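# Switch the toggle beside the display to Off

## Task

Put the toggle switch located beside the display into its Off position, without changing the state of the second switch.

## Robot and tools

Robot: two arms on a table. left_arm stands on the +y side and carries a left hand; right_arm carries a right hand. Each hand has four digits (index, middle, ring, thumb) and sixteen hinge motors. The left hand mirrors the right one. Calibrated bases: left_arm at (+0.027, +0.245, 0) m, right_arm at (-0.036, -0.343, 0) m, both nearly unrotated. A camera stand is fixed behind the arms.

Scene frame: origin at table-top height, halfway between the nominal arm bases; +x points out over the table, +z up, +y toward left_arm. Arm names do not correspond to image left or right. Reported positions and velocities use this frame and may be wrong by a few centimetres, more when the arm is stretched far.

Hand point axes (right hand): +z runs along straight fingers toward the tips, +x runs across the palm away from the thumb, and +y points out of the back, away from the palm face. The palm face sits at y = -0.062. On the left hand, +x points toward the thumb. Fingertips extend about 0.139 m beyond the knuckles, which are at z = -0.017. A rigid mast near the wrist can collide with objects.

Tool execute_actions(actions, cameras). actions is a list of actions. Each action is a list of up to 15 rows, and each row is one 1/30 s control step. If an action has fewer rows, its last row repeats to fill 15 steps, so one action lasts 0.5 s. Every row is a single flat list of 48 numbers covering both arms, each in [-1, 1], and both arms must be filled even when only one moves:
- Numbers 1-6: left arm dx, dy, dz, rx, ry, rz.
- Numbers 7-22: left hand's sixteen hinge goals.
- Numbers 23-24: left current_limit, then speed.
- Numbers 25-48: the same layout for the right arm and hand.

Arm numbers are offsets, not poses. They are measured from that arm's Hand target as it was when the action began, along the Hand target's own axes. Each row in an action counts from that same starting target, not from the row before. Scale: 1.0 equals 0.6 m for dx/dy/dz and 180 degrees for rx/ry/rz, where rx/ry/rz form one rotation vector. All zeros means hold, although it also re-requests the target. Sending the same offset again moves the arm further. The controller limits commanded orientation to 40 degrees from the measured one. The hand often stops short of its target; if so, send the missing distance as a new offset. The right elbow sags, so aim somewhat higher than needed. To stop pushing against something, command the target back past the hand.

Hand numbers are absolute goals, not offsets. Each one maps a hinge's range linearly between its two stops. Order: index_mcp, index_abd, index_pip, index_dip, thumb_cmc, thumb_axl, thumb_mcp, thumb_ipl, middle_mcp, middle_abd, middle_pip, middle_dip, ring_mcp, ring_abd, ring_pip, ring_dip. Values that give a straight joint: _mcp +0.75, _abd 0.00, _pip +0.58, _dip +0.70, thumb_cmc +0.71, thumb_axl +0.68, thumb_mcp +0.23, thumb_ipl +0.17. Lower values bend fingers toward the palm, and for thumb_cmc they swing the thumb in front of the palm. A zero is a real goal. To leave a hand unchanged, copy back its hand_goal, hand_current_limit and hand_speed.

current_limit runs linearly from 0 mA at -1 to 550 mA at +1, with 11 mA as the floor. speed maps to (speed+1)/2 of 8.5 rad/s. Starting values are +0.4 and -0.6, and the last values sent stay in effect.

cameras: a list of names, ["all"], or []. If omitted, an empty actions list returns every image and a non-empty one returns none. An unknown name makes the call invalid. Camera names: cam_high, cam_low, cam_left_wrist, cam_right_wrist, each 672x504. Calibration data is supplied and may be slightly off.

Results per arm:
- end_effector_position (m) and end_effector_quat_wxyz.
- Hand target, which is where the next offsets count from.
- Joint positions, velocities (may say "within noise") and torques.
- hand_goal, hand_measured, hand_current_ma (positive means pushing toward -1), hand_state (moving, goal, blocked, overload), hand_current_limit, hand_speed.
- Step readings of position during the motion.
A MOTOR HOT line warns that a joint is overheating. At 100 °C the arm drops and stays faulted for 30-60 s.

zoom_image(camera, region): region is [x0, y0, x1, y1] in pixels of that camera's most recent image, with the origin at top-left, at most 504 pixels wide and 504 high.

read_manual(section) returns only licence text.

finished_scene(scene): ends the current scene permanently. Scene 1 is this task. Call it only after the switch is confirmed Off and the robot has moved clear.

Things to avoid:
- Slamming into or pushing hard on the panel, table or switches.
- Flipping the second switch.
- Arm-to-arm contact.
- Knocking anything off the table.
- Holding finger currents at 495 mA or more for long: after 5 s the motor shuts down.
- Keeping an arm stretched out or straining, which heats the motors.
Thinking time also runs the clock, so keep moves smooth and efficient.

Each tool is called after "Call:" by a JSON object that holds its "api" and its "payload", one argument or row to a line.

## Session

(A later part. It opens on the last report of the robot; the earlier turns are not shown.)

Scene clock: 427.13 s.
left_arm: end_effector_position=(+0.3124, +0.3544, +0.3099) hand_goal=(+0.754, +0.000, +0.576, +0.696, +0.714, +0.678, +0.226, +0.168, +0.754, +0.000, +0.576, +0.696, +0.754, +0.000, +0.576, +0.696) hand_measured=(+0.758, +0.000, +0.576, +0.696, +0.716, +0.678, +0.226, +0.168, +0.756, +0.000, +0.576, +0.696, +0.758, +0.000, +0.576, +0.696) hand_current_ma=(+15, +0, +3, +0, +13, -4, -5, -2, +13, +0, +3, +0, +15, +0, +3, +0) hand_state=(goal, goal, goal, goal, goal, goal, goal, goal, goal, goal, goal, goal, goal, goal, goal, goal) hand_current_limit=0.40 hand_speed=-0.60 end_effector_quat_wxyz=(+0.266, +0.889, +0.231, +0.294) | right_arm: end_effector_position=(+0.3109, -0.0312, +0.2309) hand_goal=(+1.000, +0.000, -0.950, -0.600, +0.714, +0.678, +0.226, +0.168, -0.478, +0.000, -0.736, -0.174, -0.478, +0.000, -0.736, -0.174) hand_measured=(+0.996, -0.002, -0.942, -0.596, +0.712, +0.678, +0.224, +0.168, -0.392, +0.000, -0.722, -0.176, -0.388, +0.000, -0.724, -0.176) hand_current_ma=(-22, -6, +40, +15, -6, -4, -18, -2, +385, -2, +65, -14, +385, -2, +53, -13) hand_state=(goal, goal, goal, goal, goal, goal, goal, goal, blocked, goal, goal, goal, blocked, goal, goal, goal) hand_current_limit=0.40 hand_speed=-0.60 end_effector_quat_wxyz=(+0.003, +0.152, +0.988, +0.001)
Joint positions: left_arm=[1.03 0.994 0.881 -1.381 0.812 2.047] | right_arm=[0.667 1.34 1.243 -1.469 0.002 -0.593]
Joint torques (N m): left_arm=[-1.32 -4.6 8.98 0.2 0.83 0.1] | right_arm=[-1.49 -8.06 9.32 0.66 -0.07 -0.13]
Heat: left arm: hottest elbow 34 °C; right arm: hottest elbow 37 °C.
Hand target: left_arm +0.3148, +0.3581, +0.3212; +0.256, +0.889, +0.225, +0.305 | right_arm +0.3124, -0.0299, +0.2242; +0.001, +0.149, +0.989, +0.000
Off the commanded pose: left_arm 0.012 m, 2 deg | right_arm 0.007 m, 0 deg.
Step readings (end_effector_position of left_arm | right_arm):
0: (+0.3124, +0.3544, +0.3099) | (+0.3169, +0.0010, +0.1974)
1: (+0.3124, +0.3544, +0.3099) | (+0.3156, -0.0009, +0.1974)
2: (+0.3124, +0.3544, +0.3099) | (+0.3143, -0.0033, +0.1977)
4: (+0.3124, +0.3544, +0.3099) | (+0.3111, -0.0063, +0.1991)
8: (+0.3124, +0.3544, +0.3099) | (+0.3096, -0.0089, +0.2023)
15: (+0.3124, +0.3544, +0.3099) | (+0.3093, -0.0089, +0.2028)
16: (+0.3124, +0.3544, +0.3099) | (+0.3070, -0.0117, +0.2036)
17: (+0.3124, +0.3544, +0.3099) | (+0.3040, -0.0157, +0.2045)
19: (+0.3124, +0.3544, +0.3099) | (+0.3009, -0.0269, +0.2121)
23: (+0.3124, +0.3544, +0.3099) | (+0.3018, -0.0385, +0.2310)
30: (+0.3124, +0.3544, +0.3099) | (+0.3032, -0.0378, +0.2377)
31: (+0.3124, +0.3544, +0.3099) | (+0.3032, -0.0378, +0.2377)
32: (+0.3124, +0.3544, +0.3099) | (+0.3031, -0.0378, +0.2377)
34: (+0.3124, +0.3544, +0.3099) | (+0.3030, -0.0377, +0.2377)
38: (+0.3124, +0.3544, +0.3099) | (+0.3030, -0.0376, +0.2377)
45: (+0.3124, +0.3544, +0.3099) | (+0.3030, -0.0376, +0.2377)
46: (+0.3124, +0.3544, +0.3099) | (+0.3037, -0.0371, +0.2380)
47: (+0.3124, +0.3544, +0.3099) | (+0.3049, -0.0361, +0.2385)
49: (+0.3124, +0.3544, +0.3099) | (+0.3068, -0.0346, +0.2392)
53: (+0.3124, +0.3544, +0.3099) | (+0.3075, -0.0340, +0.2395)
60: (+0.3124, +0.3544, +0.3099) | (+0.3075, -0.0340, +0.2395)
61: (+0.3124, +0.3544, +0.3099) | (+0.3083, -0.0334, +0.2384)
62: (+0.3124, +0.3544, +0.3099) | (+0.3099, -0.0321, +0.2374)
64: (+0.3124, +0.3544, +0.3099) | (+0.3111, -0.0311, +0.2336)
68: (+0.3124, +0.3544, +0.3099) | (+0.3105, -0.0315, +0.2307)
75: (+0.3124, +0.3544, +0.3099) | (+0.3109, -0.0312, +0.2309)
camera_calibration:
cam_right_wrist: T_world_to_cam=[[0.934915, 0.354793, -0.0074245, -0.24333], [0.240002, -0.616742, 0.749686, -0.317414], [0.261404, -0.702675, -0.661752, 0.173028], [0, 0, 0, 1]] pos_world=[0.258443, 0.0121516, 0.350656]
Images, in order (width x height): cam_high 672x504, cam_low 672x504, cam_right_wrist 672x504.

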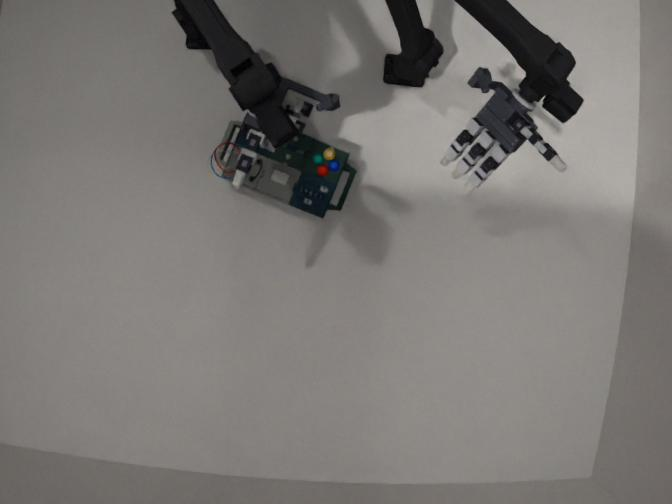

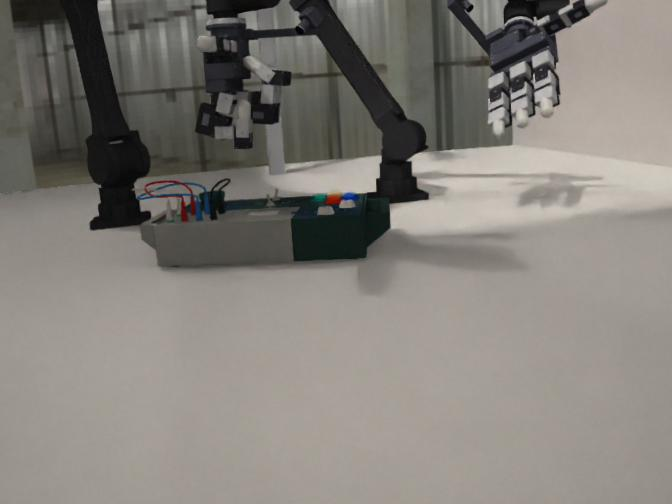

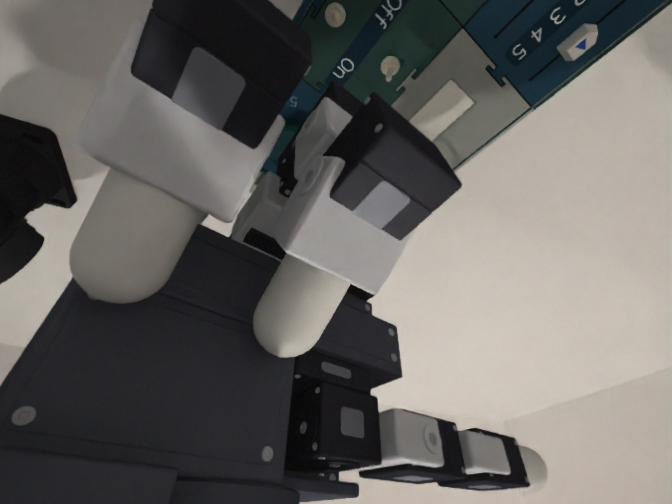

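Call:
{"api": "execute_actions", "payload": {
  "actions": [
    [[0,0,0,0,0,0,0.754,0,0.576,0.696,0.714,0.678,0.226,0.168,0.754,0,0.576,0.696,0.754,0,0.576,0.696,0.4,-0.6,0,0,0.05,0,0,0,1,0,-0.95,-0.6,0.714,0.678,0.226,0.168,-0.39,0,-0.72,-0.174,-0.386,0,-0.72,-0.174,0.4,-0.6]],
    [[0,0,0,0,0,0,0.754,0,0.576,0.696,0.714,0.678,0.226,0.168,0.754,0,0.576,0.696,0.754,0,0.576,0.696,0.4,-0.6,0,0,0.05,0,0,0,1,0,-0.95,-0.6,0.714,0.678,0.226,0.168,-0.39,0,-0.72,-0.174,-0.386,0,-0.72,-0.174,0.4,-0.6]]
  ],
  "cameras": ["cam_high","cam_low","cam_right_wrist"]
}}

Call:
{"api": "zoom_image", "payload": {
  "camera": "cam_low",
  "region": [200, 130, 340, 230]
}}

Call:
{"api": "zoom_image", "payload": {
  "camera": "cam_high",
  "region": [200, 90, 370, 228]
}}

Scene clock: 439.27 s.
left_arm: end_effector_position=(+0.3124, +0.3544, +0.3099) hand_goal=(+0.754, +0.000, +0.576, +0.696, +0.714, +0.678, +0.226, +0.168, +0.754, +0.000, +0.576, +0.696, +0.754, +0.000, +0.576, +0.696) hand_measured=(+0.758, +0.000, +0.576, +0.696, +0.716, +0.678, +0.226, +0.168, +0.756, +0.000, +0.576, +0.696, +0.758, +0.000, +0.576, +0.696) hand_current_ma=(+15, +0, +3, +0, +13, -4, -5, -2, +13, +0, +3, +0, +15, +0, +3, +0) hand_state=(goal, goal, goal, goal, goal, goal, goal, goal, goal, goal, goal, goal, goal, goal, goal, goal) hand_current_limit=0.40 hand_speed=-0.60 end_effector_quat_wxyz=(+0.266, +0.889, +0.231, +0.294) | right_arm: end_effector_position=(+0.3104, -0.0316, +0.1678) hand_goal=(+1.000, +0.000, -0.950, -0.600, +0.714, +0.678, +0.226, +0.168, -0.390, +0.000, -0.720, -0.174, -0.386, +0.000, -0.720, -0.174) hand_measured=(+0.998, -0.002, -0.944, -0.596, +0.714, +0.678, +0.224, +0.168, -0.382, +0.000, -0.716, -0.176, -0.378, +0.000, -0.718, -0.176) hand_current_ma=(-12, -6, +33, +15, -4, -4, -18, -2, +44, -2, +15, -14, +44, -2, +7, -13) hand_state=(goal, goal, goal, goal, goal, goal, goal, goal, goal, goal, goal, goal, goal, goal, goal, goal) hand_current_limit=0.40 hand_speed=-0.60 end_effector_quat_wxyz=(+0.000, +0.152, +0.988, -0.001)
Joint positions: left_arm=[1.03 0.994 0.881 -1.381 0.812 2.047] | right_arm=[0.667 1.372 1.108 -1.308 0.002 -0.593]
Joint torques (N m): left_arm=[-1.08 -4.84 8.95 0.18 0.84 0.11] | right_arm=[-1.49 -8.18 9.4 0.66 -0.08 -0.13]
Heat: left arm: hottest elbow 35 °C; right arm: hottest elbow 36 °C.
Hand target: left_arm +0.3148, +0.3581, +0.3212; +0.256, +0.889, +0.225, +0.305 | right_arm +0.3124, -0.0300, +0.1642; +0.001, +0.149, +0.989, +0.000
Off the commanded pose: left_arm 0.012 m, 2 deg | right_arm 0.004 m, 0 deg.
Step readings (end_effector_position of left_arm | right_arm):
0: (+0.3124, +0.3544, +0.3099) | (+0.3109, -0.0312, +0.2309)
1: (+0.3124, +0.3544, +0.3099) | (+0.3117, -0.0306, +0.2280)
2: (+0.3124, +0.3544, +0.3099) | (+0.3132, -0.0294, +0.2250)
4: (+0.3124, +0.3544, +0.3099) | (+0.3116, -0.0307, +0.2120)
8: (+0.3124, +0.3544, +0.3099) | (+0.3088, -0.0329, +0.1968)
15: (+0.3124, +0.3544, +0.3099) | (+0.3099, -0.0320, +0.1966)
16: (+0.3124, +0.3544, +0.3099) | (+0.3109, -0.0312, +0.1944)
17: (+0.3124, +0.3544, +0.3099) | (+0.3127, -0.0297, +0.1917)
19: (+0.3124, +0.3544, +0.3099) | (+0.3121, -0.0303, +0.1812)
23: (+0.3124, +0.3544, +0.3099) | (+0.3094, -0.0324, +0.1680)
30: (+0.3124, +0.3544, +0.3099) | (+0.3104, -0.0316, +0.1678)
camera_calibration:
cam_right_wrist: T_world_to_cam=[[0.934863, 0.354731, -0.0140342, -0.24211], [0.244087, -0.61356, 0.750976, -0.271629], [0.257783, -0.705486, -0.66018, 0.131869], [0, 0, 0, 1]] pos_world=[0.258647, 0.0122547, 0.287647]
Images, in order (width x height): cam_high 672x504, cam_low 672x504, cam_right_wrist 672x504.

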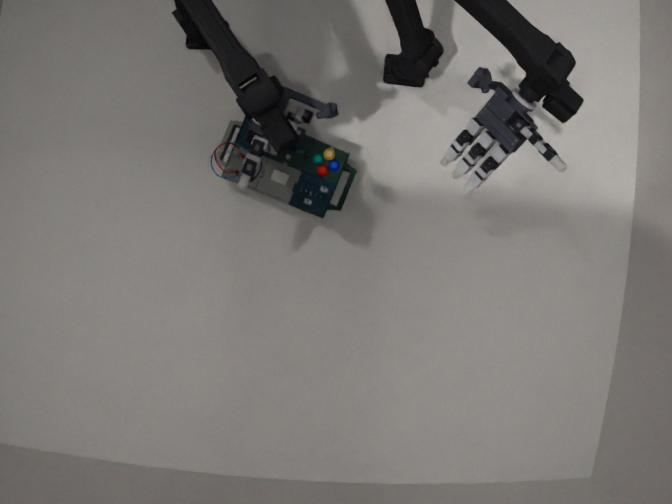

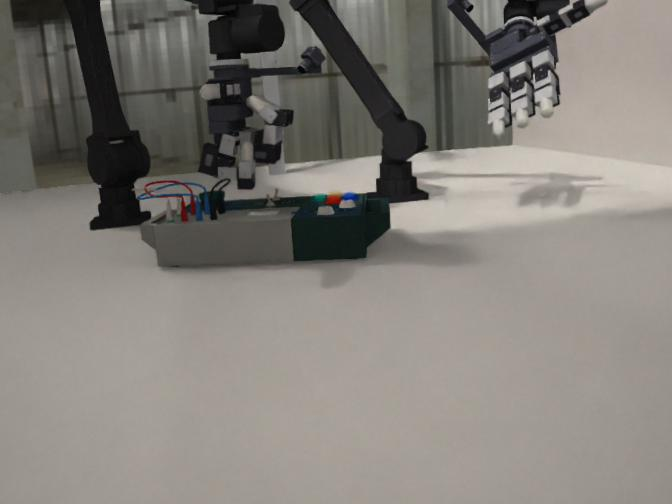

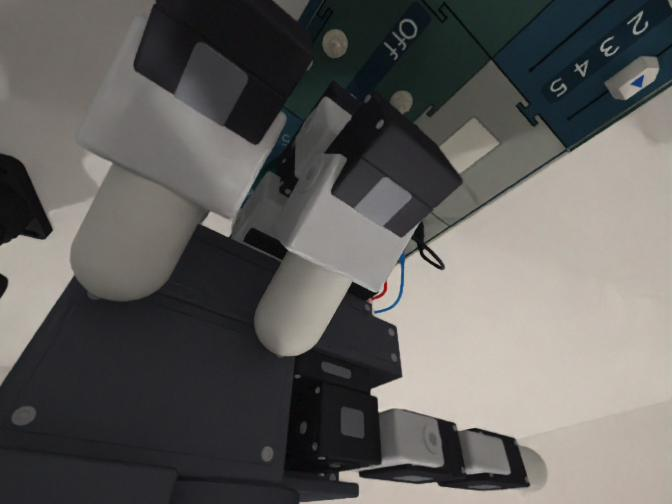

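Scaled by 3.600 from the camera's 672x504 image, which has a finer 960x720 frame.

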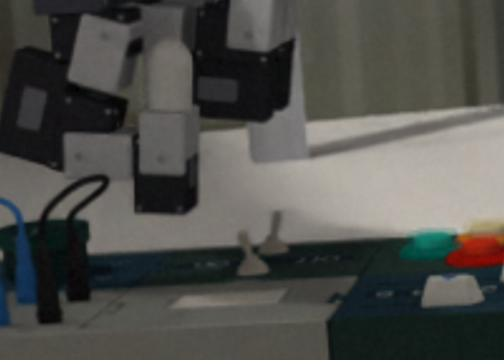

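Scaled by 2.965 from the camera's 672x504 image, which has a finer 960x720 frame.

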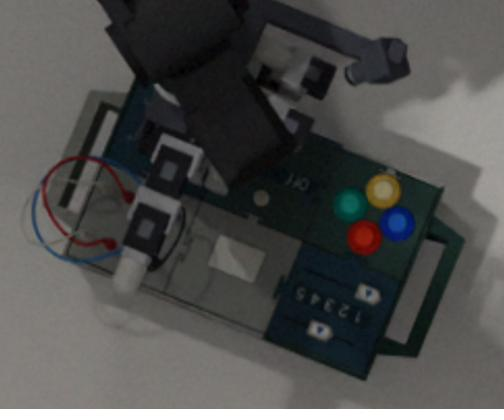

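Call:
{"api": "execute_actions", "payload": {
  "actions": [
    [[0,0,0,0,0,0,0.754,0,0.576,0.696,0.714,0.678,0.226,0.168,0.754,0,0.576,0.696,0.754,0,0.576,0.696,0.4,-0.6,0,0,0.0312,0,0,0,1,0,-0.95,-0.6,0.714,0.678,0.226,0.168,-0.39,0,-0.72,-0.174,-0.386,0,-0.72,-0.174,0.4,-0.6]]
  ],
  "cameras": ["cam_low","cam_right_wrist"]
}}

Call:
{"api": "zoom_image", "payload": {
  "camera": "cam_low",
  "region": [200, 130, 340, 230]
}}

Call:
{"api": "zoom_image", "payload": {
  "camera": "cam_right_wrist",
  "region": [300, 50, 500, 200]
}}

Scene clock: 450.37 s.
left_arm: end_effector_position=(+0.3124, +0.3544, +0.3099) hand_goal=(+0.754, +0.000, +0.576, +0.696, +0.714, +0.678, +0.226, +0.168, +0.754, +0.000, +0.576, +0.696, +0.754, +0.000, +0.576, +0.696) hand_measured=(+0.758, +0.000, +0.576, +0.696, +0.716, +0.678, +0.226, +0.168, +0.756, +0.000, +0.576, +0.696, +0.758, +0.000, +0.576, +0.696) hand_current_ma=(+15, +0, +3, +0, +13, -4, -5, -2, +13, +0, +3, +0, +15, +0, +3, +0) hand_state=(goal, goal, goal, goal, goal, goal, goal, goal, goal, goal, goal, goal, goal, goal, goal, goal) hand_current_limit=0.40 hand_speed=-0.60 end_effector_quat_wxyz=(+0.266, +0.889, +0.231, +0.294) | right_arm: end_effector_position=(+0.3115, -0.0307, +0.1524) hand_goal=(+1.000, +0.000, -0.950, -0.600, +0.714, +0.678, +0.226, +0.168, -0.390, +0.000, -0.720, -0.174, -0.386, +0.000, -0.720, -0.174) hand_measured=(+0.998, -0.002, -0.944, -0.596, +0.714, +0.678, +0.224, +0.168, -0.382, +0.000, -0.718, -0.176, -0.378, +0.000, -0.718, -0.176) hand_current_ma=(-10, -6, +33, +15, -4, -4, -18, -2, +44, -2, +14, -14, +44, -2, +7, -13) hand_state=(goal, goal, goal, goal, goal, goal, goal, goal, goal, goal, goal, goal, goal, goal, goal, goal) hand_current_limit=0.40 hand_speed=-0.60 end_effector_quat_wxyz=(+0.003, +0.152, +0.988, +0.002)
Joint positions: left_arm=[1.03 0.994 0.881 -1.381 0.812 2.047] | right_arm=[0.667 1.383 1.075 -1.257 0.002 -0.593]
Joint torques (N m): left_arm=[-1.14 -4.78 8.96 0.2 0.83 0.1] | right_arm=[-1.44 -7.88 8.95 0.66 -0.08 -0.13]
Heat: left arm: hottest elbow 35 °C; right arm: hottest elbow 35 °C.
Hand target: left_arm +0.3148, +0.3581, +0.3212; +0.256, +0.889, +0.225, +0.305 | right_arm +0.3125, -0.0299, +0.1455; +0.001, +0.149, +0.989, +0.000
Off the commanded pose: left_arm 0.012 m, 2 deg | right_arm 0.007 m, 0 deg.
Step readings (end_effector_position of left_arm | right_arm):
0: (+0.3124, +0.3544, +0.3099) | (+0.3104, -0.0316, +0.1678)
1: (+0.3124, +0.3544, +0.3099) | (+0.3111, -0.0310, +0.1667)
2: (+0.3124, +0.3544, +0.3099) | (+0.3124, -0.0300, +0.1652)
4: (+0.3124, +0.3544, +0.3099) | (+0.3125, -0.0299, +0.1595)
8: (+0.3124, +0.3544, +0.3099) | (+0.3109, -0.0312, +0.1525)
15: (+0.3124, +0.3544, +0.3099) | (+0.3115, -0.0307, +0.1524)
camera_calibration:
cam_right_wrist: T_world_to_cam=[[0.934928, 0.354773, -0.00680819, -0.244786], [0.239624, -0.617094, 0.749516, -0.258313], [0.261707, -0.702375, -0.661951, 0.121177], [0, 0, 0, 1]] pos_world=[0.259043, 0.0125512, 0.272157]
Images, in order (width x height): cam_low 672x504, cam_right_wrist 672x504.

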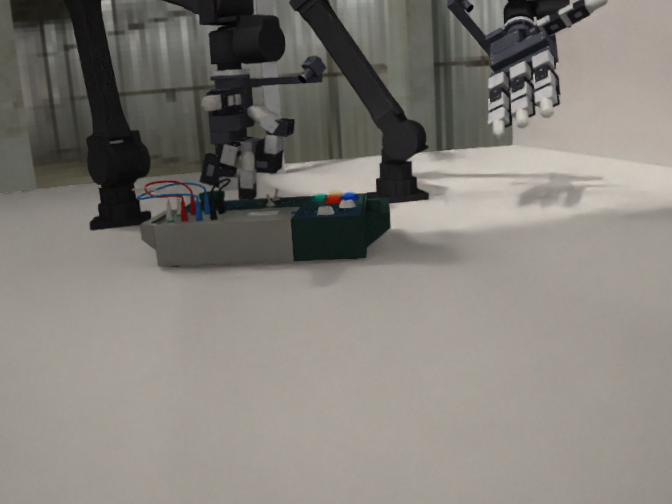

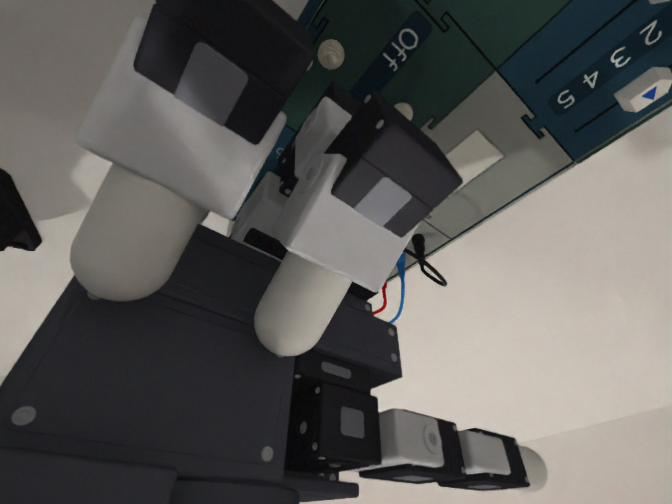

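Scaled by 3.600 from the camera's 672x504 image, which has a finer 960x720 frame.

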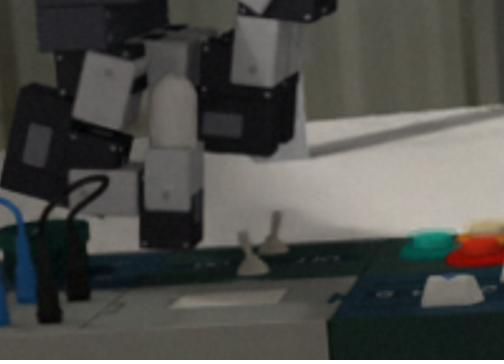

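Scaled by 2.520 from the camera's 672x504 image, which has a finer 960x720 frame.

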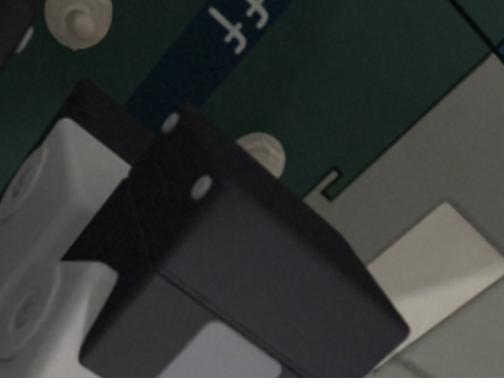

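Call:
{"api": "execute_actions", "payload": {
  "actions": [
    [[0,0,0,0,0,0,0.754,0,0.576,0.696,0.714,0.678,0.226,0.168,0.754,0,0.576,0.696,0.754,0,0.576,0.696,0.4,-0.6,0,0.018,0,0,0,0,1,0,-0.95,-0.6,0.714,0.678,0.226,0.168,-0.39,0,-0.72,-0.174,-0.386,0,-0.72,-0.174,0.4,-0.6]]
  ],
  "cameras": ["cam_low"]
}}

Call:
{"api": "zoom_image", "payload": {
  "camera": "cam_low",
  "region": [200, 130, 340, 230]
}}

Scene clock: 456.80 s.
left_arm: end_effector_position=(+0.3124, +0.3544, +0.3099) hand_goal=(+0.754, +0.000, +0.576, +0.696, +0.714, +0.678, +0.226, +0.168, +0.754, +0.000, +0.576, +0.696, +0.754, +0.000, +0.576, +0.696) hand_measured=(+0.758, +0.000, +0.576, +0.696, +0.716, +0.678, +0.226, +0.168, +0.756, +0.000, +0.576, +0.696, +0.758, +0.000, +0.576, +0.696) hand_current_ma=(+15, +0, +3, +0, +13, -4, -5, -2, +13, +0, +3, +0, +15, +0, +3, +0) hand_state=(goal, goal, goal, goal, goal, goal, goal, goal, goal, goal, goal, goal, goal, goal, goal, goal) hand_current_limit=0.40 hand_speed=-0.60 end_effector_quat_wxyz=(+0.266, +0.889, +0.231, +0.294) | right_arm: end_effector_position=(+0.3104, -0.0286, +0.1424) hand_goal=(+1.000, +0.000, -0.950, -0.600, +0.714, +0.678, +0.226, +0.168, -0.390, +0.000, -0.720, -0.174, -0.386, +0.000, -0.720, -0.174) hand_measured=(+0.998, -0.002, -0.944, -0.596, +0.714, +0.678, +0.224, +0.168, -0.382, +0.000, -0.718, -0.176, -0.378, +0.000, -0.718, -0.176) hand_current_ma=(-10, -6, +33, +15, -4, -4, -18, -2, +44, -2, +14, -14, +44, -2, +7, -13) hand_state=(goal, goal, goal, goal, goal, goal, goal, goal, goal, goal, goal, goal, goal, goal, goal, goal) hand_current_limit=0.40 hand_speed=-0.60 end_effector_quat_wxyz=(-0.005, +0.150, +0.989, -0.006)
Joint positions: left_arm=[1.03 0.994 0.881 -1.381 0.812 2.047] | right_arm=[0.672 1.406 1.075 -1.256 0.002 -0.593]
Joint torques (N m): left_arm=[-1.14 -5.36 8.91 0.23 0.84 0.1] | right_arm=[-0.73 -8.35 10.92 0.61 -0.09 0]
Heat: left arm: hottest elbow 35 °C; right arm: hottest elbow 35 °C.
Hand target: left_arm +0.3148, +0.3581, +0.3212; +0.256, +0.889, +0.225, +0.305 | right_arm +0.3156, -0.0195, +0.1456; +0.001, +0.149, +0.989, +0.000
Off the commanded pose: left_arm 0.012 m, 2 deg | right_arm 0.011 m, 1 deg.
Step readings (end_effector_position of left_arm | right_arm):
0: (+0.3124, +0.3544, +0.3099) | (+0.3115, -0.0307, +0.1524)
1: (+0.3124, +0.3544, +0.3099) | (+0.3113, -0.0304, +0.1519)
2: (+0.3124, +0.3544, +0.3099) | (+0.3111, -0.0299, +0.1511)
4: (+0.3124, +0.3544, +0.3099) | (+0.3107, -0.0291, +0.1477)
8: (+0.3124, +0.3544, +0.3099) | (+0.3107, -0.0289, +0.1426)
15: (+0.3124, +0.3544, +0.3099) | (+0.3106, -0.0287, +0.1424)
Images, in order (width x height): cam_low 672x504.

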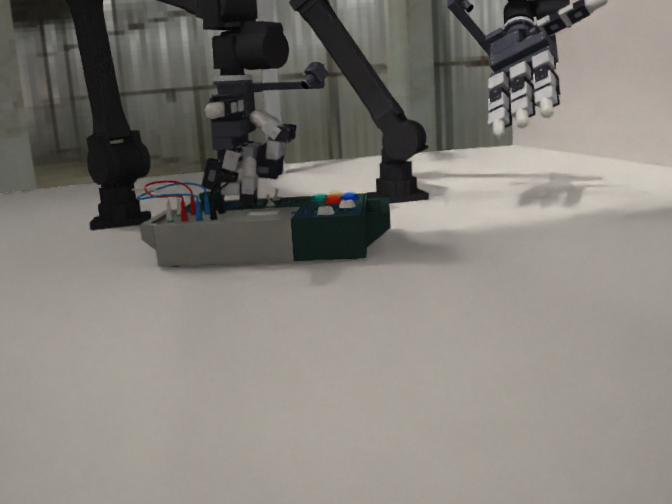

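Scaled by 3.600 from the camera's 672x504 image, which has a finer 960x720 frame.

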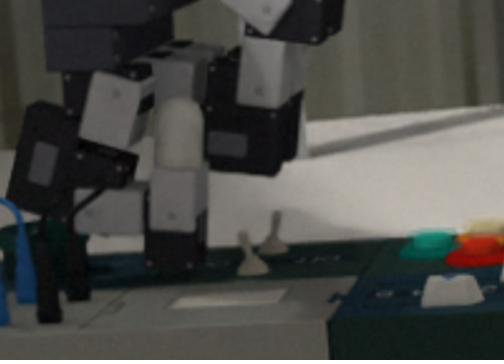

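Call:
{"api": "execute_actions", "payload": {
  "actions": [
    [[0,0,0,0,0,0,0.754,0,0.576,0.696,0.714,0.678,0.226,0.168,0.754,0,0.576,0.696,0.754,0,0.576,0.696,0.4,-0.6,0,-0.01,-0.025,0,0,0,1,0,-0.95,-0.6,0.714,0.678,0.226,0.168,-0.39,0,-0.72,-0.174,-0.386,0,-0.72,-0.174,0.4,-0.6]],
    [[0,0,0,0,0,0,0.754,0,0.576,0.696,0.714,0.678,0.226,0.168,0.754,0,0.576,0.696,0.754,0,0.576,0.696,0.4,-0.6,0,0,-0.02,0,0,0,1,0,-0.95,-0.6,0.714,0.678,0.226,0.168,-0.39,0,-0.72,-0.174,-0.386,0,-0.72,-0.174,0.4,-0.6]]
  ]
}}

Scene clock: 466.87 s.
left_arm: end_effector_position=(+0.3124, +0.3544, +0.3099) hand_goal=(+0.754, +0.000, +0.576, +0.696, +0.714, +0.678, +0.226, +0.168, +0.754, +0.000, +0.576, +0.696, +0.754, +0.000, +0.576, +0.696) hand_measured=(+0.758, +0.000, +0.576, +0.696, +0.716, +0.678, +0.226, +0.168, +0.756, +0.000, +0.576, +0.696, +0.758, +0.000, +0.576, +0.696) hand_current_ma=(+15, +0, +3, +0, +13, -4, -5, -2, +13, +0, +3, +0, +15, +0, +3, +0) hand_state=(goal, goal, goal, goal, goal, goal, goal, goal, goal, goal, goal, goal, goal, goal, goal, goal) hand_current_limit=0.40 hand_speed=-0.60 end_effector_quat_wxyz=(+0.266, +0.889, +0.231, +0.294) | right_arm: end_effector_position=(+0.3006, -0.0365, +0.1421) hand_goal=(+1.000, +0.000, -0.950, -0.600, +0.714, +0.678, +0.226, +0.168, -0.390, +0.000, -0.720, -0.174, -0.386, +0.000, -0.720, -0.174) hand_measured=(+0.998, -0.002, -0.944, -0.596, +0.714, +0.678, +0.224, +0.168, -0.382, +0.000, -0.718, -0.176, -0.378, +0.000, -0.718, -0.176) hand_current_ma=(-9, -6, +33, +15, -4, -4, -18, -2, +44, -2, +14, -14, +44, -2, +7, -13) hand_state=(goal, goal, goal, goal, goal, goal, goal, goal, goal, goal, goal, goal, goal, goal, goal, goal) hand_current_limit=0.40 hand_speed=-0.60 end_effector_quat_wxyz=(-0.019, +0.150, +0.988, -0.022)
Joint positions: left_arm=[1.03 0.994 0.881 -1.381 0.812 2.047] | right_arm=[0.672 1.399 1.076 -1.306 0.002 -0.593]
Joint torques (N m): left_arm=[-0.91 -5.19 8.88 0.2 0.81 0.11] | right_arm=[-1.32 -10.58 14.24 -0.27 -0.07 -0.08]
Heat: left arm: hottest elbow 35 °C; right arm: hottest elbow 34 °C.
Hand target: left_arm +0.3148, +0.3581, +0.3212; +0.256, +0.889, +0.225, +0.305 | right_arm +0.3137, -0.0253, +0.1725; +0.001, +0.149, +0.989, +0.000
Off the commanded pose: left_arm 0.012 m, 2 deg | right_arm 0.035 m, 3 deg.
Step readings (end_effector_position of left_arm | right_arm):
0: (+0.3124, +0.3544, +0.3099) | (+0.3104, -0.0286, +0.1424)
1: (+0.3124, +0.3544, +0.3099) | (+0.3098, -0.0291, +0.1422)
2: (+0.3124, +0.3544, +0.3099) | (+0.3090, -0.0298, +0.1418)
4: (+0.3124, +0.3544, +0.3099) | (+0.3076, -0.0309, +0.1413)
8: (+0.3124, +0.3544, +0.3099) | (+0.3070, -0.0314, +0.1411)
15: (+0.3124, +0.3544, +0.3099) | (+0.3070, -0.0314, +0.1411)
16: (+0.3124, +0.3544, +0.3099) | (+0.3059, -0.0323, +0.1407)
17: (+0.3124, +0.3544, +0.3099) | (+0.3045, -0.0334, +0.1406)
19: (+0.3124, +0.3544, +0.3099) | (+0.3019, -0.0355, +0.1405)
23: (+0.3124, +0.3544, +0.3099) | (+0.3008, -0.0364, +0.1418)
30: (+0.3124, +0.3544, +0.3099) | (+0.3006, -0.0365, +0.1421)

Call:
{"api": "execute_actions", "payload": {
  "actions": [
    [[0,0,0,0,0,0,0.754,0,0.576,0.696,0.714,0.678,0.226,0.168,0.754,0,0.576,0.696,0.754,0,0.576,0.696,0.4,-0.6,-0.012,0,0,0,0,0,1,0,-0.95,-0.6,0.714,0.678,0.226,0.168,-0.39,0,-0.72,-0.174,-0.386,0,-0.72,-0.174,0.4,-0.6]]
  ],
  "cameras": ["cam_low"]
}}

Call:
{"api": "zoom_image", "payload": {
  "camera": "cam_low",
  "region": [200, 130, 340, 230]
}}

Scene clock: 471.53 s.
left_arm: end_effector_position=(+0.3124, +0.3544, +0.3099) hand_goal=(+0.754, +0.000, +0.576, +0.696, +0.714, +0.678, +0.226, +0.168, +0.754, +0.000, +0.576, +0.696, +0.754, +0.000, +0.576, +0.696) hand_measured=(+0.758, +0.000, +0.576, +0.696, +0.716, +0.678, +0.226, +0.168, +0.756, +0.000, +0.576, +0.696, +0.758, +0.000, +0.576, +0.696) hand_current_ma=(+15, +0, +3, +0, +13, -4, -5, -2, +13, +0, +3, +0, +15, +0, +3, +0) hand_state=(goal, goal, goal, goal, goal, goal, goal, goal, goal, goal, goal, goal, goal, goal, goal, goal) hand_current_limit=0.40 hand_speed=-0.60 end_effector_quat_wxyz=(+0.266, +0.889, +0.231, +0.294) | right_arm: end_effector_position=(+0.3039, -0.0367, +0.1449) hand_goal=(+1.000, +0.000, -0.950, -0.600, +0.714, +0.678, +0.226, +0.168, -0.390, +0.000, -0.720, -0.174, -0.386, +0.000, -0.720, -0.174) hand_measured=(+0.998, -0.002, -0.944, -0.596, +0.714, +0.678, +0.224, +0.168, -0.382, +0.000, -0.718, -0.176, -0.378, +0.000, -0.718, -0.176) hand_current_ma=(-9, -6, +33, +15, -4, -4, -18, -2, +44, -2, +14, -14, +44, -2, +7, -13) hand_state=(goal, goal, goal, goal, goal, goal, goal, goal, goal, goal, goal, goal, goal, goal, goal, goal) hand_current_limit=0.40 hand_speed=-0.60 end_effector_quat_wxyz=(-0.017, +0.149, +0.988, -0.020)
Joint positions: left_arm=[1.03 0.994 0.881 -1.381 0.812 2.047] | right_arm=[0.666 1.399 1.082 -1.306 0.002 -0.601]
Joint torques (N m): left_arm=[-1.03 -4.95 8.9 0.14 0.81 0.1] | right_arm=[-1.96 -9.7 14.63 -0.24 -0.05 -0.15]
Heat: left arm: hottest elbow 35 °C; right arm: hottest elbow 35 °C.
Hand target: left_arm +0.3148, +0.3581, +0.3212; +0.256, +0.889, +0.225, +0.305 | right_arm +0.3206, -0.0274, +0.1725; +0.001, +0.149, +0.989, +0.000
Off the commanded pose: left_arm 0.012 m, 2 deg | right_arm 0.034 m, 3 deg.
Step readings (end_effector_position of left_arm | right_arm):
0: (+0.3124, +0.3544, +0.3099) | (+0.3006, -0.0365, +0.1421)
1: (+0.3124, +0.3544, +0.3099) | (+0.3008, -0.0365, +0.1422)
2: (+0.3124, +0.3544, +0.3099) | (+0.3011, -0.0365, +0.1426)
4: (+0.3124, +0.3544, +0.3099) | (+0.3023, -0.0367, +0.1434)
8: (+0.3124, +0.3544, +0.3099) | (+0.3039, -0.0369, +0.1447)
15: (+0.3124, +0.3544, +0.3099) | (+0.3039, -0.0367, +0.1449)
Images, in order (width x height): cam_low 672x504.

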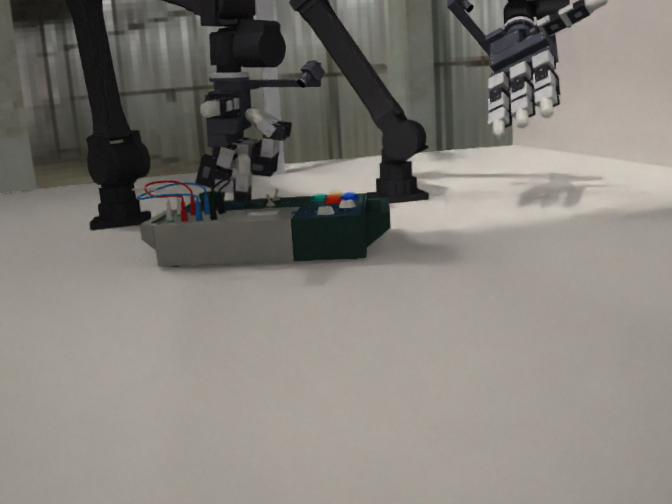

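Scaled by 3.600 from the camera's 672x504 image, which has a finer 960x720 frame.

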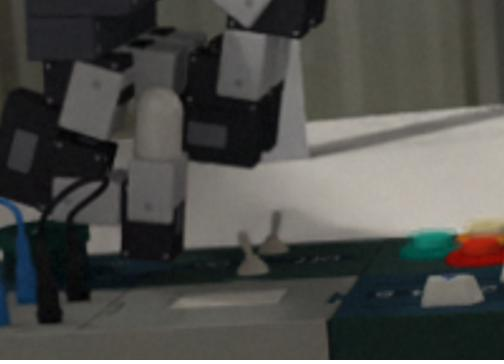

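Call:
{"api": "execute_actions", "payload": {
  "actions": [
    [[0,0,0,0,0,0,0.754,0,0.576,0.696,0.714,0.678,0.226,0.168,0.754,0,0.576,0.696,0.754,0,0.576,0.696,0.4,-0.6,0,0.02,0,0,0,0,1,0,-0.95,-0.6,0.714,0.678,0.226,0.168,-0.39,0,-0.72,-0.174,-0.386,0,-0.72,-0.174,0.4,-0.6]]
  ],
  "cameras": ["cam_low"]
}}

Call:
{"api": "zoom_image", "payload": {
  "camera": "cam_low",
  "region": [200, 130, 340, 230]
}}

Scene clock: 478.97 s.
left_arm: end_effector_position=(+0.3124, +0.3544, +0.3099) hand_goal=(+0.754, +0.000, +0.576, +0.696, +0.714, +0.678, +0.226, +0.168, +0.754, +0.000, +0.576, +0.696, +0.754, +0.000, +0.576, +0.696) hand_measured=(+0.758, +0.000, +0.576, +0.696, +0.716, +0.678, +0.226, +0.168, +0.756, +0.000, +0.576, +0.696, +0.758, +0.000, +0.576, +0.696) hand_current_ma=(+15, +0, +3, +0, +13, -4, -5, -2, +13, +0, +3, +0, +15, +0, +3, +0) hand_state=(goal, goal, goal, goal, goal, goal, goal, goal, goal, goal, goal, goal, goal, goal, goal, goal) hand_current_limit=0.40 hand_speed=-0.60 end_effector_quat_wxyz=(+0.266, +0.889, +0.231, +0.294) | right_arm: end_effector_position=(+0.3123, -0.0300, +0.1569) hand_goal=(+1.000, +0.000, -0.950, -0.600, +0.714, +0.678, +0.226, +0.168, -0.390, +0.000, -0.720, -0.174, -0.386, +0.000, -0.720, -0.174) hand_measured=(+0.998, -0.002, -0.944, -0.596, +0.714, +0.678, +0.224, +0.168, -0.382, +0.000, -0.718, -0.176, -0.378, +0.000, -0.718, -0.176) hand_current_ma=(-9, -6, +33, +15, -4, -4, -18, -2, +44, -2, +14, -14, +44, -2, +7, -13) hand_state=(goal, goal, goal, goal, goal, goal, goal, goal, goal, goal, goal, goal, goal, goal, goal, goal) hand_current_limit=0.40 hand_speed=-0.60 end_effector_quat_wxyz=(-0.008, +0.149, +0.989, -0.010)
Joint positions: left_arm=[1.03 0.994 0.881 -1.381 0.812 2.047] | right_arm=[0.666 1.401 1.113 -1.308 0.002 -0.601]
Joint torques (N m): left_arm=[-1.26 -5.13 8.91 0.17 0.84 0.11] | right_arm=[-0.73 -7.82 14.46 -0.13 -0.08 0.01]
Heat: left arm: hottest elbow 35 °C; right arm: hottest elbow 36 °C.
Hand target: left_arm +0.3148, +0.3581, +0.3212; +0.256, +0.889, +0.225, +0.305 | right_arm +0.3242, -0.0159, +0.1726; +0.001, +0.149, +0.989, +0.000
Off the commanded pose: left_arm 0.012 m, 2 deg | right_arm 0.024 m, 2 deg.
Step readings (end_effector_position of left_arm | right_arm):
0: (+0.3124, +0.3544, +0.3099) | (+0.3039, -0.0367, +0.1449)
1: (+0.3124, +0.3544, +0.3099) | (+0.3043, -0.0363, +0.1457)
2: (+0.3124, +0.3544, +0.3099) | (+0.3050, -0.0358, +0.1464)
4: (+0.3124, +0.3544, +0.3099) | (+0.3079, -0.0335, +0.1504)
8: (+0.3124, +0.3544, +0.3099) | (+0.3119, -0.0303, +0.1566)
15: (+0.3124, +0.3544, +0.3099) | (+0.3123, -0.0300, +0.1569)
Images, in order (width x height): cam_low 672x504.

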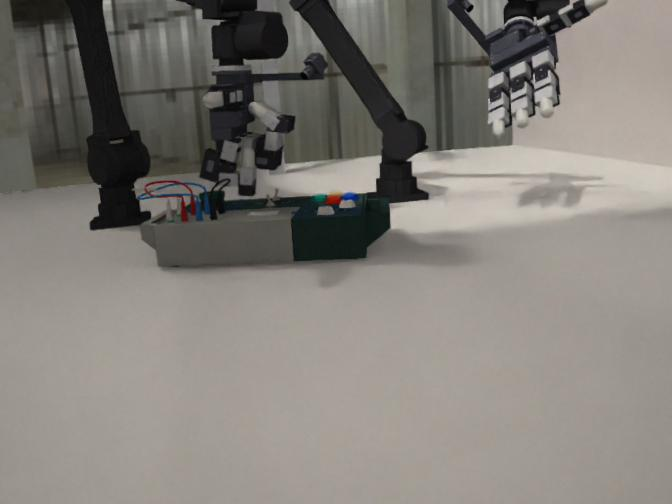

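Scaled by 3.600 from the camera's 672x504 image, which has a finer 960x720 frame.

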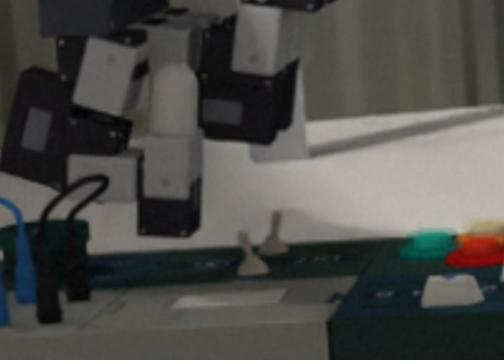

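Call:
{"api": "execute_actions", "payload": {
  "actions": [
    [[0,0,0,0,0,0,0.754,0,0.576,0.696,0.714,0.678,0.226,0.168,0.754,0,0.576,0.696,0.754,0,0.576,0.696,0.4,-0.6,0,0.015,0.016,0,0,0,1,0,-0.95,-0.6,0.714,0.678,0.226,0.168,-0.39,0,-0.72,-0.174,-0.386,0,-0.72,-0.174,0.4,-0.6]]
  ],
  "cameras": ["cam_low"]
}}

Call:
{"api": "zoom_image", "payload": {
  "camera": "cam_low",
  "region": [200, 130, 340, 230]
}}

Scene clock: 487.67 s.
left_arm: end_effector_position=(+0.3124, +0.3544, +0.3099) hand_goal=(+0.754, +0.000, +0.576, +0.696, +0.714, +0.678, +0.226, +0.168, +0.754, +0.000, +0.576, +0.696, +0.754, +0.000, +0.576, +0.696) hand_measured=(+0.758, +0.000, +0.576, +0.696, +0.716, +0.678, +0.226, +0.168, +0.756, +0.000, +0.576, +0.696, +0.758, +0.000, +0.576, +0.696) hand_current_ma=(+15, +0, +3, +0, +13, -4, -5, -2, +13, +0, +3, +0, +15, +0, +3, +0) hand_state=(goal, goal, goal, goal, goal, goal, goal, goal, goal, goal, goal, goal, goal, goal, goal, goal) hand_current_limit=0.40 hand_speed=-0.60 end_effector_quat_wxyz=(+0.266, +0.889, +0.231, +0.294) | right_arm: end_effector_position=(+0.3103, -0.0246, +0.1435) hand_goal=(+1.000, +0.000, -0.950, -0.600, +0.714, +0.678, +0.226, +0.168, -0.390, +0.000, -0.720, -0.174, -0.386, +0.000, -0.720, -0.174) hand_measured=(+0.998, -0.002, -0.944, -0.596, +0.714, +0.678, +0.224, +0.168, -0.382, +0.000, -0.718, -0.176, -0.378, +0.000, -0.718, -0.176) hand_current_ma=(-9, -6, +33, +15, -4, -4, -18, -2, +44, -2, +14, -14, +44, -2, +7, -13) hand_state=(goal, goal, goal, goal, goal, goal, goal, goal, goal, goal, goal, goal, goal, goal, goal, goal) hand_current_limit=0.40 hand_speed=-0.60 end_effector_quat_wxyz=(-0.017, +0.148, +0.989, -0.020)
Joint positions: left_arm=[1.03 0.994 0.881 -1.381 0.812 2.047] | right_arm=[0.679 1.433 1.114 -1.305 0.001 -0.59]
Joint torques (N m): left_arm=[-1.03 -4.66 8.96 0.12 0.83 0.1] | right_arm=[-0.97 -8.76 14.22 0.53 -0.06 0.02]
Heat: left arm: hottest elbow 35 °C; right arm: hottest elbow 37 °C.
Hand target: left_arm +0.3148, +0.3581, +0.3212; +0.256, +0.889, +0.225, +0.305 | right_arm +0.3268, -0.0074, +0.1629; +0.001, +0.149, +0.989, +0.000
Off the commanded pose: left_arm 0.012 m, 2 deg | right_arm 0.031 m, 3 deg.
Step readings (end_effector_position of left_arm | right_arm):
0: (+0.3124, +0.3544, +0.3099) | (+0.3123, -0.0300, +0.1569)
1: (+0.3124, +0.3544, +0.3099) | (+0.3121, -0.0296, +0.1561)
2: (+0.3124, +0.3544, +0.3099) | (+0.3116, -0.0282, +0.1553)
4: (+0.3124, +0.3544, +0.3099) | (+0.3116, -0.0269, +0.1508)
8: (+0.3124, +0.3544, +0.3099) | (+0.3106, -0.0251, +0.1439)
15: (+0.3124, +0.3544, +0.3099) | (+0.3102, -0.0246, +0.1435)
Images, in order (width x height): cam_low 672x504.

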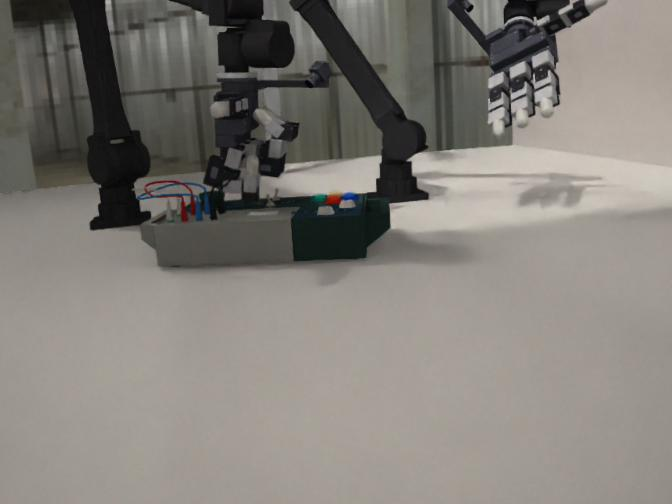

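Scaled by 3.600 from the camera's 672x504 image, which has a finer 960x720 frame.

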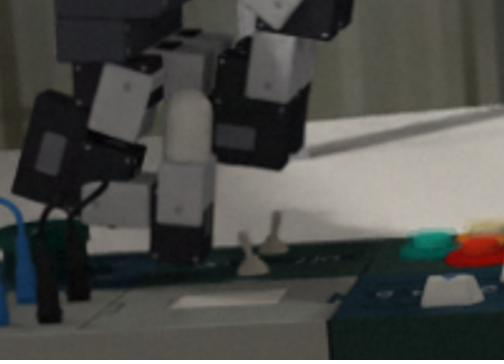

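Call:
{"api": "execute_actions", "payload": {
  "actions": [
    [[0,0,0,0,0,0,0.754,0,0.576,0.696,0.714,0.678,0.226,0.168,0.754,0,0.576,0.696,0.754,0,0.576,0.696,0.4,-0.6,0,0.018,-0.006,0,0,0,1,0,-0.95,-0.6,0.714,0.678,0.226,0.168,-0.39,0,-0.72,-0.174,-0.386,0,-0.72,-0.174,0.4,-0.6]]
  ],
  "cameras": ["cam_low"]
}}

Call:
{"api": "zoom_image", "payload": {
  "camera": "cam_low",
  "region": [200, 130, 340, 230]
}}

Scene clock: 491.77 s.
left_arm: end_effector_position=(+0.3124, +0.3544, +0.3099) hand_goal=(+0.754, +0.000, +0.576, +0.696, +0.714, +0.678, +0.226, +0.168, +0.754, +0.000, +0.576, +0.696, +0.754, +0.000, +0.576, +0.696) hand_measured=(+0.758, +0.000, +0.576, +0.696, +0.716, +0.678, +0.226, +0.168, +0.756, +0.000, +0.576, +0.696, +0.758, +0.000, +0.576, +0.696) hand_current_ma=(+15, +0, +3, +0, +13, -4, -5, -2, +13, +0, +3, +0, +15, +0, +3, +0) hand_state=(goal, goal, goal, goal, goal, goal, goal, goal, goal, goal, goal, goal, goal, goal, goal, goal) hand_current_limit=0.40 hand_speed=-0.60 end_effector_quat_wxyz=(+0.266, +0.889, +0.231, +0.294) | right_arm: end_effector_position=(+0.3155, -0.0132, +0.1502) hand_goal=(+1.000, +0.000, -0.950, -0.600, +0.714, +0.678, +0.226, +0.168, -0.390, +0.000, -0.720, -0.174, -0.386, +0.000, -0.720, -0.174) hand_measured=(+0.998, -0.002, -0.944, -0.596, +0.714, +0.678, +0.224, +0.168, -0.382, +0.000, -0.718, -0.176, -0.378, +0.000, -0.718, -0.176) hand_current_ma=(-9, -6, +33, +15, -3, -4, -18, -2, +44, -2, +14, -14, +44, -2, +7, -13) hand_state=(goal, goal, goal, goal, goal, goal, goal, goal, goal, goal, goal, goal, goal, goal, goal, goal) hand_current_limit=0.40 hand_speed=-0.60 end_effector_quat_wxyz=(-0.012, +0.148, +0.989, -0.014)
Joint positions: left_arm=[1.03 0.994 0.881 -1.381 0.812 2.047] | right_arm=[0.694 1.447 1.144 -1.305 0.001 -0.576]
Joint torques (N m): left_arm=[-0.97 -4.95 9.02 0.14 0.83 0.08] | right_arm=[-0.73 -8.53 14.49 0.16 -0.05 0.01]
Heat: left arm: hottest elbow 35 °C; right arm: hottest elbow 37 °C.
Hand target: left_arm +0.3148, +0.3581, +0.3212; +0.256, +0.889, +0.225, +0.305 | right_arm +0.3301, +0.0029, +0.1665; +0.001, +0.149, +0.989, +0.000
Off the commanded pose: left_arm 0.012 m, 2 deg | right_arm 0.027 m, 2 deg.
Step readings (end_effector_position of left_arm | right_arm):
0: (+0.3124, +0.3544, +0.3099) | (+0.3103, -0.0246, +0.1435)
1: (+0.3124, +0.3544, +0.3099) | (+0.3105, -0.0237, +0.1438)
2: (+0.3124, +0.3544, +0.3099) | (+0.3107, -0.0217, +0.1446)
4: (+0.3124, +0.3544, +0.3099) | (+0.3135, -0.0181, +0.1468)
8: (+0.3124, +0.3544, +0.3099) | (+0.3157, -0.0137, +0.1503)
15: (+0.3124, +0.3544, +0.3099) | (+0.3154, -0.0131, +0.1502)
Images, in order (width x height): cam_low 672x504.

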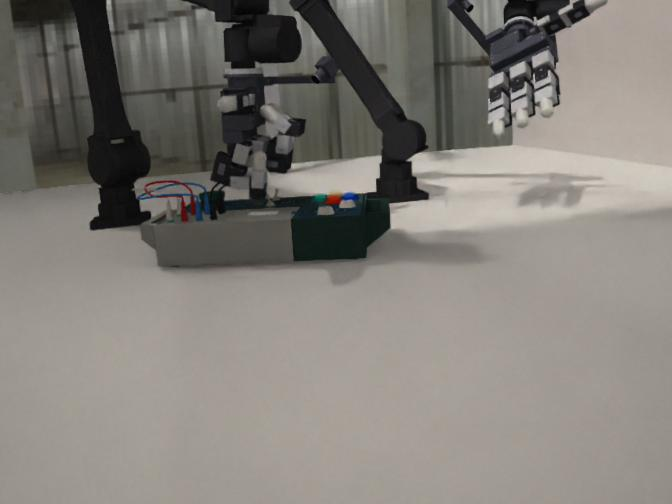

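Scaled by 3.600 from the camera's 672x504 image, which has a finer 960x720 frame.

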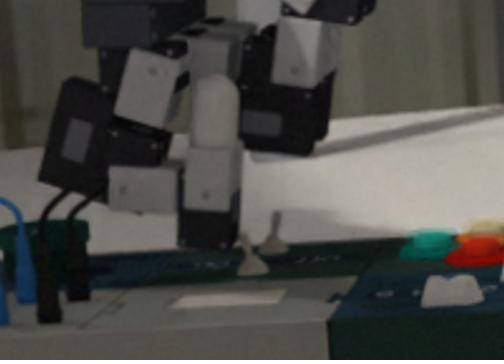

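Call:
{"api": "execute_actions", "payload": {
  "actions": [
    [[0,0,0,0,0,0,0.754,0,0.576,0.696,0.714,0.678,0.226,0.168,0.754,0,0.576,0.696,0.754,0,0.576,0.696,0.4,-0.6,0,0.013,0.007,0,0,0,1,0,-0.95,-0.6,0.714,0.678,0.226,0.168,-0.39,0,-0.72,-0.174,-0.386,0,-0.72,-0.174,0.4,-0.6]]
  ],
  "cameras": ["cam_low"]
}}

Call:
{"api": "zoom_image", "payload": {
  "camera": "cam_low",
  "region": [200, 130, 340, 230]
}}

Scene clock: 497.37 s.
left_arm: end_effector_position=(+0.3124, +0.3544, +0.3099) hand_goal=(+0.754, +0.000, +0.576, +0.696, +0.714, +0.678, +0.226, +0.168, +0.754, +0.000, +0.576, +0.696, +0.754, +0.000, +0.576, +0.696) hand_measured=(+0.758, +0.000, +0.576, +0.696, +0.716, +0.678, +0.226, +0.168, +0.756, +0.000, +0.576, +0.696, +0.758, +0.000, +0.576, +0.696) hand_current_ma=(+15, +0, +3, +0, +13, -4, -5, -2, +13, +0, +3, +0, +15, +0, +3, +0) hand_state=(goal, goal, goal, goal, goal, goal, goal, goal, goal, goal, goal, goal, goal, goal, goal, goal) hand_current_limit=0.40 hand_speed=-0.60 end_effector_quat_wxyz=(+0.266, +0.889, +0.231, +0.294) | right_arm: end_effector_position=(+0.3168, -0.0102, +0.1435) hand_goal=(+1.000, +0.000, -0.950, -0.600, +0.714, +0.678, +0.226, +0.168, -0.390, +0.000, -0.720, -0.174, -0.386, +0.000, -0.720, -0.174) hand_measured=(+1.000, -0.002, -0.944, -0.596, +0.714, +0.678, +0.224, +0.168, -0.382, +0.000, -0.718, -0.176, -0.378, +0.000, -0.718, -0.176) hand_current_ma=(+0, -6, +33, +15, -3, -4, -18, -2, +44, -2, +14, -14, +44, -2, +7, -13) hand_state=(goal, goal, goal, goal, goal, goal, goal, goal, goal, goal, goal, goal, goal, goal, goal, goal) hand_current_limit=0.40 hand_speed=-0.60 end_effector_quat_wxyz=(-0.016, +0.152, +0.988, -0.020)
Joint positions: left_arm=[1.03 0.994 0.881 -1.381 0.812 2.047] | right_arm=[0.699 1.468 1.151 -1.305 0.003 -0.562]
Joint torques (N m): left_arm=[-1.08 -5.07 8.84 0.23 0.85 0.09] | right_arm=[-0.62 -9 14.68 0.47 -0.1 -0.01]
Heat: left arm: hottest elbow 35 °C; right arm: hottest elbow 37 °C.
Hand target: left_arm +0.3148, +0.3581, +0.3212; +0.256, +0.889, +0.225, +0.305 | right_arm +0.3324, +0.0103, +0.1623; +0.001, +0.149, +0.989, +0.000
Off the commanded pose: left_arm 0.012 m, 2 deg | right_arm 0.032 m, 3 deg.
Step readings (end_effector_position of left_arm | right_arm):
0: (+0.3124, +0.3544, +0.3099) | (+0.3155, -0.0132, +0.1502)
1: (+0.3124, +0.3544, +0.3099) | (+0.3153, -0.0127, +0.1499)
2: (+0.3124, +0.3544, +0.3099) | (+0.3153, -0.0115, +0.1495)
4: (+0.3124, +0.3544, +0.3099) | (+0.3162, -0.0100, +0.1476)
8: (+0.3124, +0.3544, +0.3099) | (+0.3167, -0.0101, +0.1437)
15: (+0.3124, +0.3544, +0.3099) | (+0.3168, -0.0102, +0.1435)
Images, in order (width x height): cam_low 672x504.

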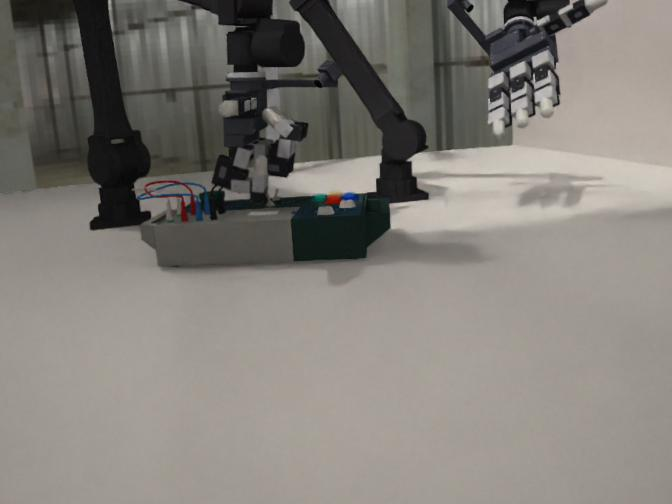

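Scaled by 3.600 from the camera's 672x504 image, which has a finer 960x720 frame.

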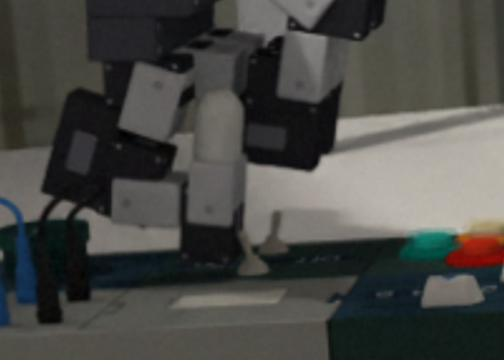

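Call:
{"api": "execute_actions", "payload": {
  "actions": [
    [[0,0,0,0,0,0,0.754,0,0.576,0.696,0.714,0.678,0.226,0.168,0.754,0,0.576,0.696,0.754,0,0.576,0.696,0.4,-0.6,0,0.018,-0.002,0,0,0,1,0,-0.95,-0.6,0.714,0.678,0.226,0.168,-0.39,0,-0.72,-0.174,-0.386,0,-0.72,-0.174,0.4,-0.6]]
  ],
  "cameras": ["cam_low"]
}}

Call:
{"api": "zoom_image", "payload": {
  "camera": "cam_low",
  "region": [200, 130, 340, 230]
}}

Scene clock: 506.67 s.
left_arm: end_effector_position=(+0.3124, +0.3544, +0.3099) hand_goal=(+0.754, +0.000, +0.576, +0.696, +0.714, +0.678, +0.226, +0.168, +0.754, +0.000, +0.576, +0.696, +0.754, +0.000, +0.576, +0.696) hand_measured=(+0.758, +0.000, +0.576, +0.696, +0.716, +0.678, +0.226, +0.168, +0.756, +0.000, +0.576, +0.696, +0.758, +0.000, +0.576, +0.696) hand_current_ma=(+15, +0, +3, +0, +13, -4, -5, -2, +13, +0, +3, +0, +15, +0, +3, +0) hand_state=(goal, goal, goal, goal, goal, goal, goal, goal, goal, goal, goal, goal, goal, goal, goal, goal) hand_current_limit=0.40 hand_speed=-0.60 end_effector_quat_wxyz=(+0.266, +0.889, +0.231, +0.294) | right_arm: end_effector_position=(+0.3195, -0.0058, +0.1422) hand_goal=(+1.000, +0.000, -0.950, -0.600, +0.714, +0.678, +0.226, +0.168, -0.390, +0.000, -0.720, -0.174, -0.386, +0.000, -0.720, -0.174) hand_measured=(+1.000, -0.002, -0.940, -0.596, +0.714, +0.678, +0.224, +0.168, -0.382, +0.000, -0.718, -0.176, -0.378, +0.000, -0.718, -0.176) hand_current_ma=(+2, -7, +51, +15, -3, -4, -18, -2, +44, -2, +14, -14, +44, -2, +7, -13) hand_state=(goal, goal, goal, goal, goal, goal, goal, goal, goal, goal, goal, goal, goal, goal, goal, goal) hand_current_limit=0.40 hand_speed=-0.60 end_effector_quat_wxyz=(-0.015, +0.158, +0.987, -0.024)
Joint positions: left_arm=[1.03 0.994 0.881 -1.381 0.812 2.047] | right_arm=[0.708 1.484 1.166 -1.31 0.008 -0.542]
Joint torques (N m): left_arm=[-0.97 -5.07 8.94 0.13 0.8 0.1] | right_arm=[-0.21 -8.64 15.69 0.44 -0.32 -0.08]
Heat: left arm: hottest elbow 35 °C; right arm: hottest elbow 38 °C.
Hand target: left_arm +0.3148, +0.3581, +0.3212; +0.256, +0.889, +0.225, +0.305 | right_arm +0.3355, +0.0207, +0.1635; +0.001, +0.149, +0.989, +0.000
Off the commanded pose: left_arm 0.012 m, 2 deg | right_arm 0.038 m, 3 deg.
Step readings (end_effector_position of left_arm | right_arm):
0: (+0.3124, +0.3544, +0.3099) | (+0.3168, -0.0102, +0.1435)
1: (+0.3124, +0.3544, +0.3099) | (+0.3171, -0.0094, +0.1436)
2: (+0.3124, +0.3544, +0.3099) | (+0.3177, -0.0090, +0.1436)
4: (+0.3124, +0.3544, +0.3099) | (+0.3184, -0.0077, +0.1427)
8: (+0.3124, +0.3544, +0.3099) | (+0.3194, -0.0058, +0.1422)
15: (+0.3124, +0.3544, +0.3099) | (+0.3195, -0.0058, +0.1422)
Images, in order (width x height): cam_low 672x504.

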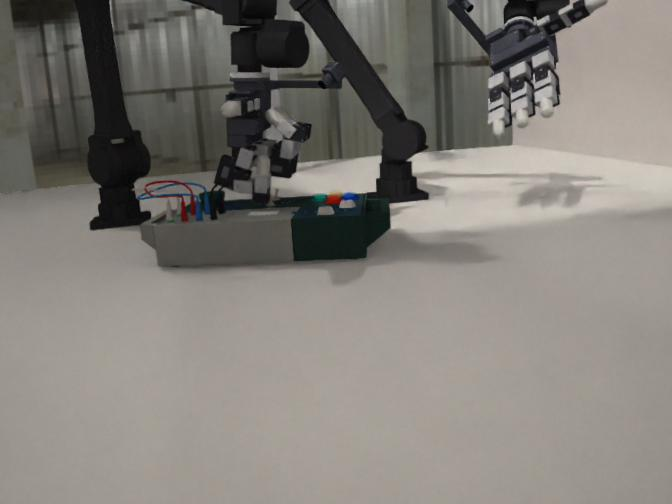

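Scaled by 3.600 from the camera's 672x504 image, which has a finer 960x720 frame.

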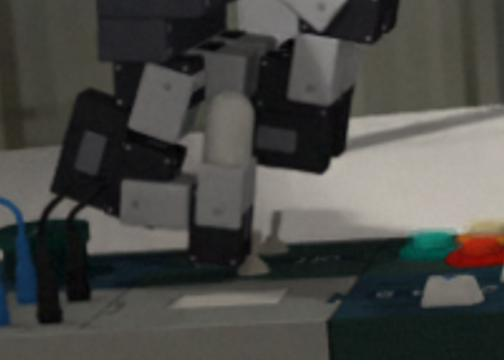

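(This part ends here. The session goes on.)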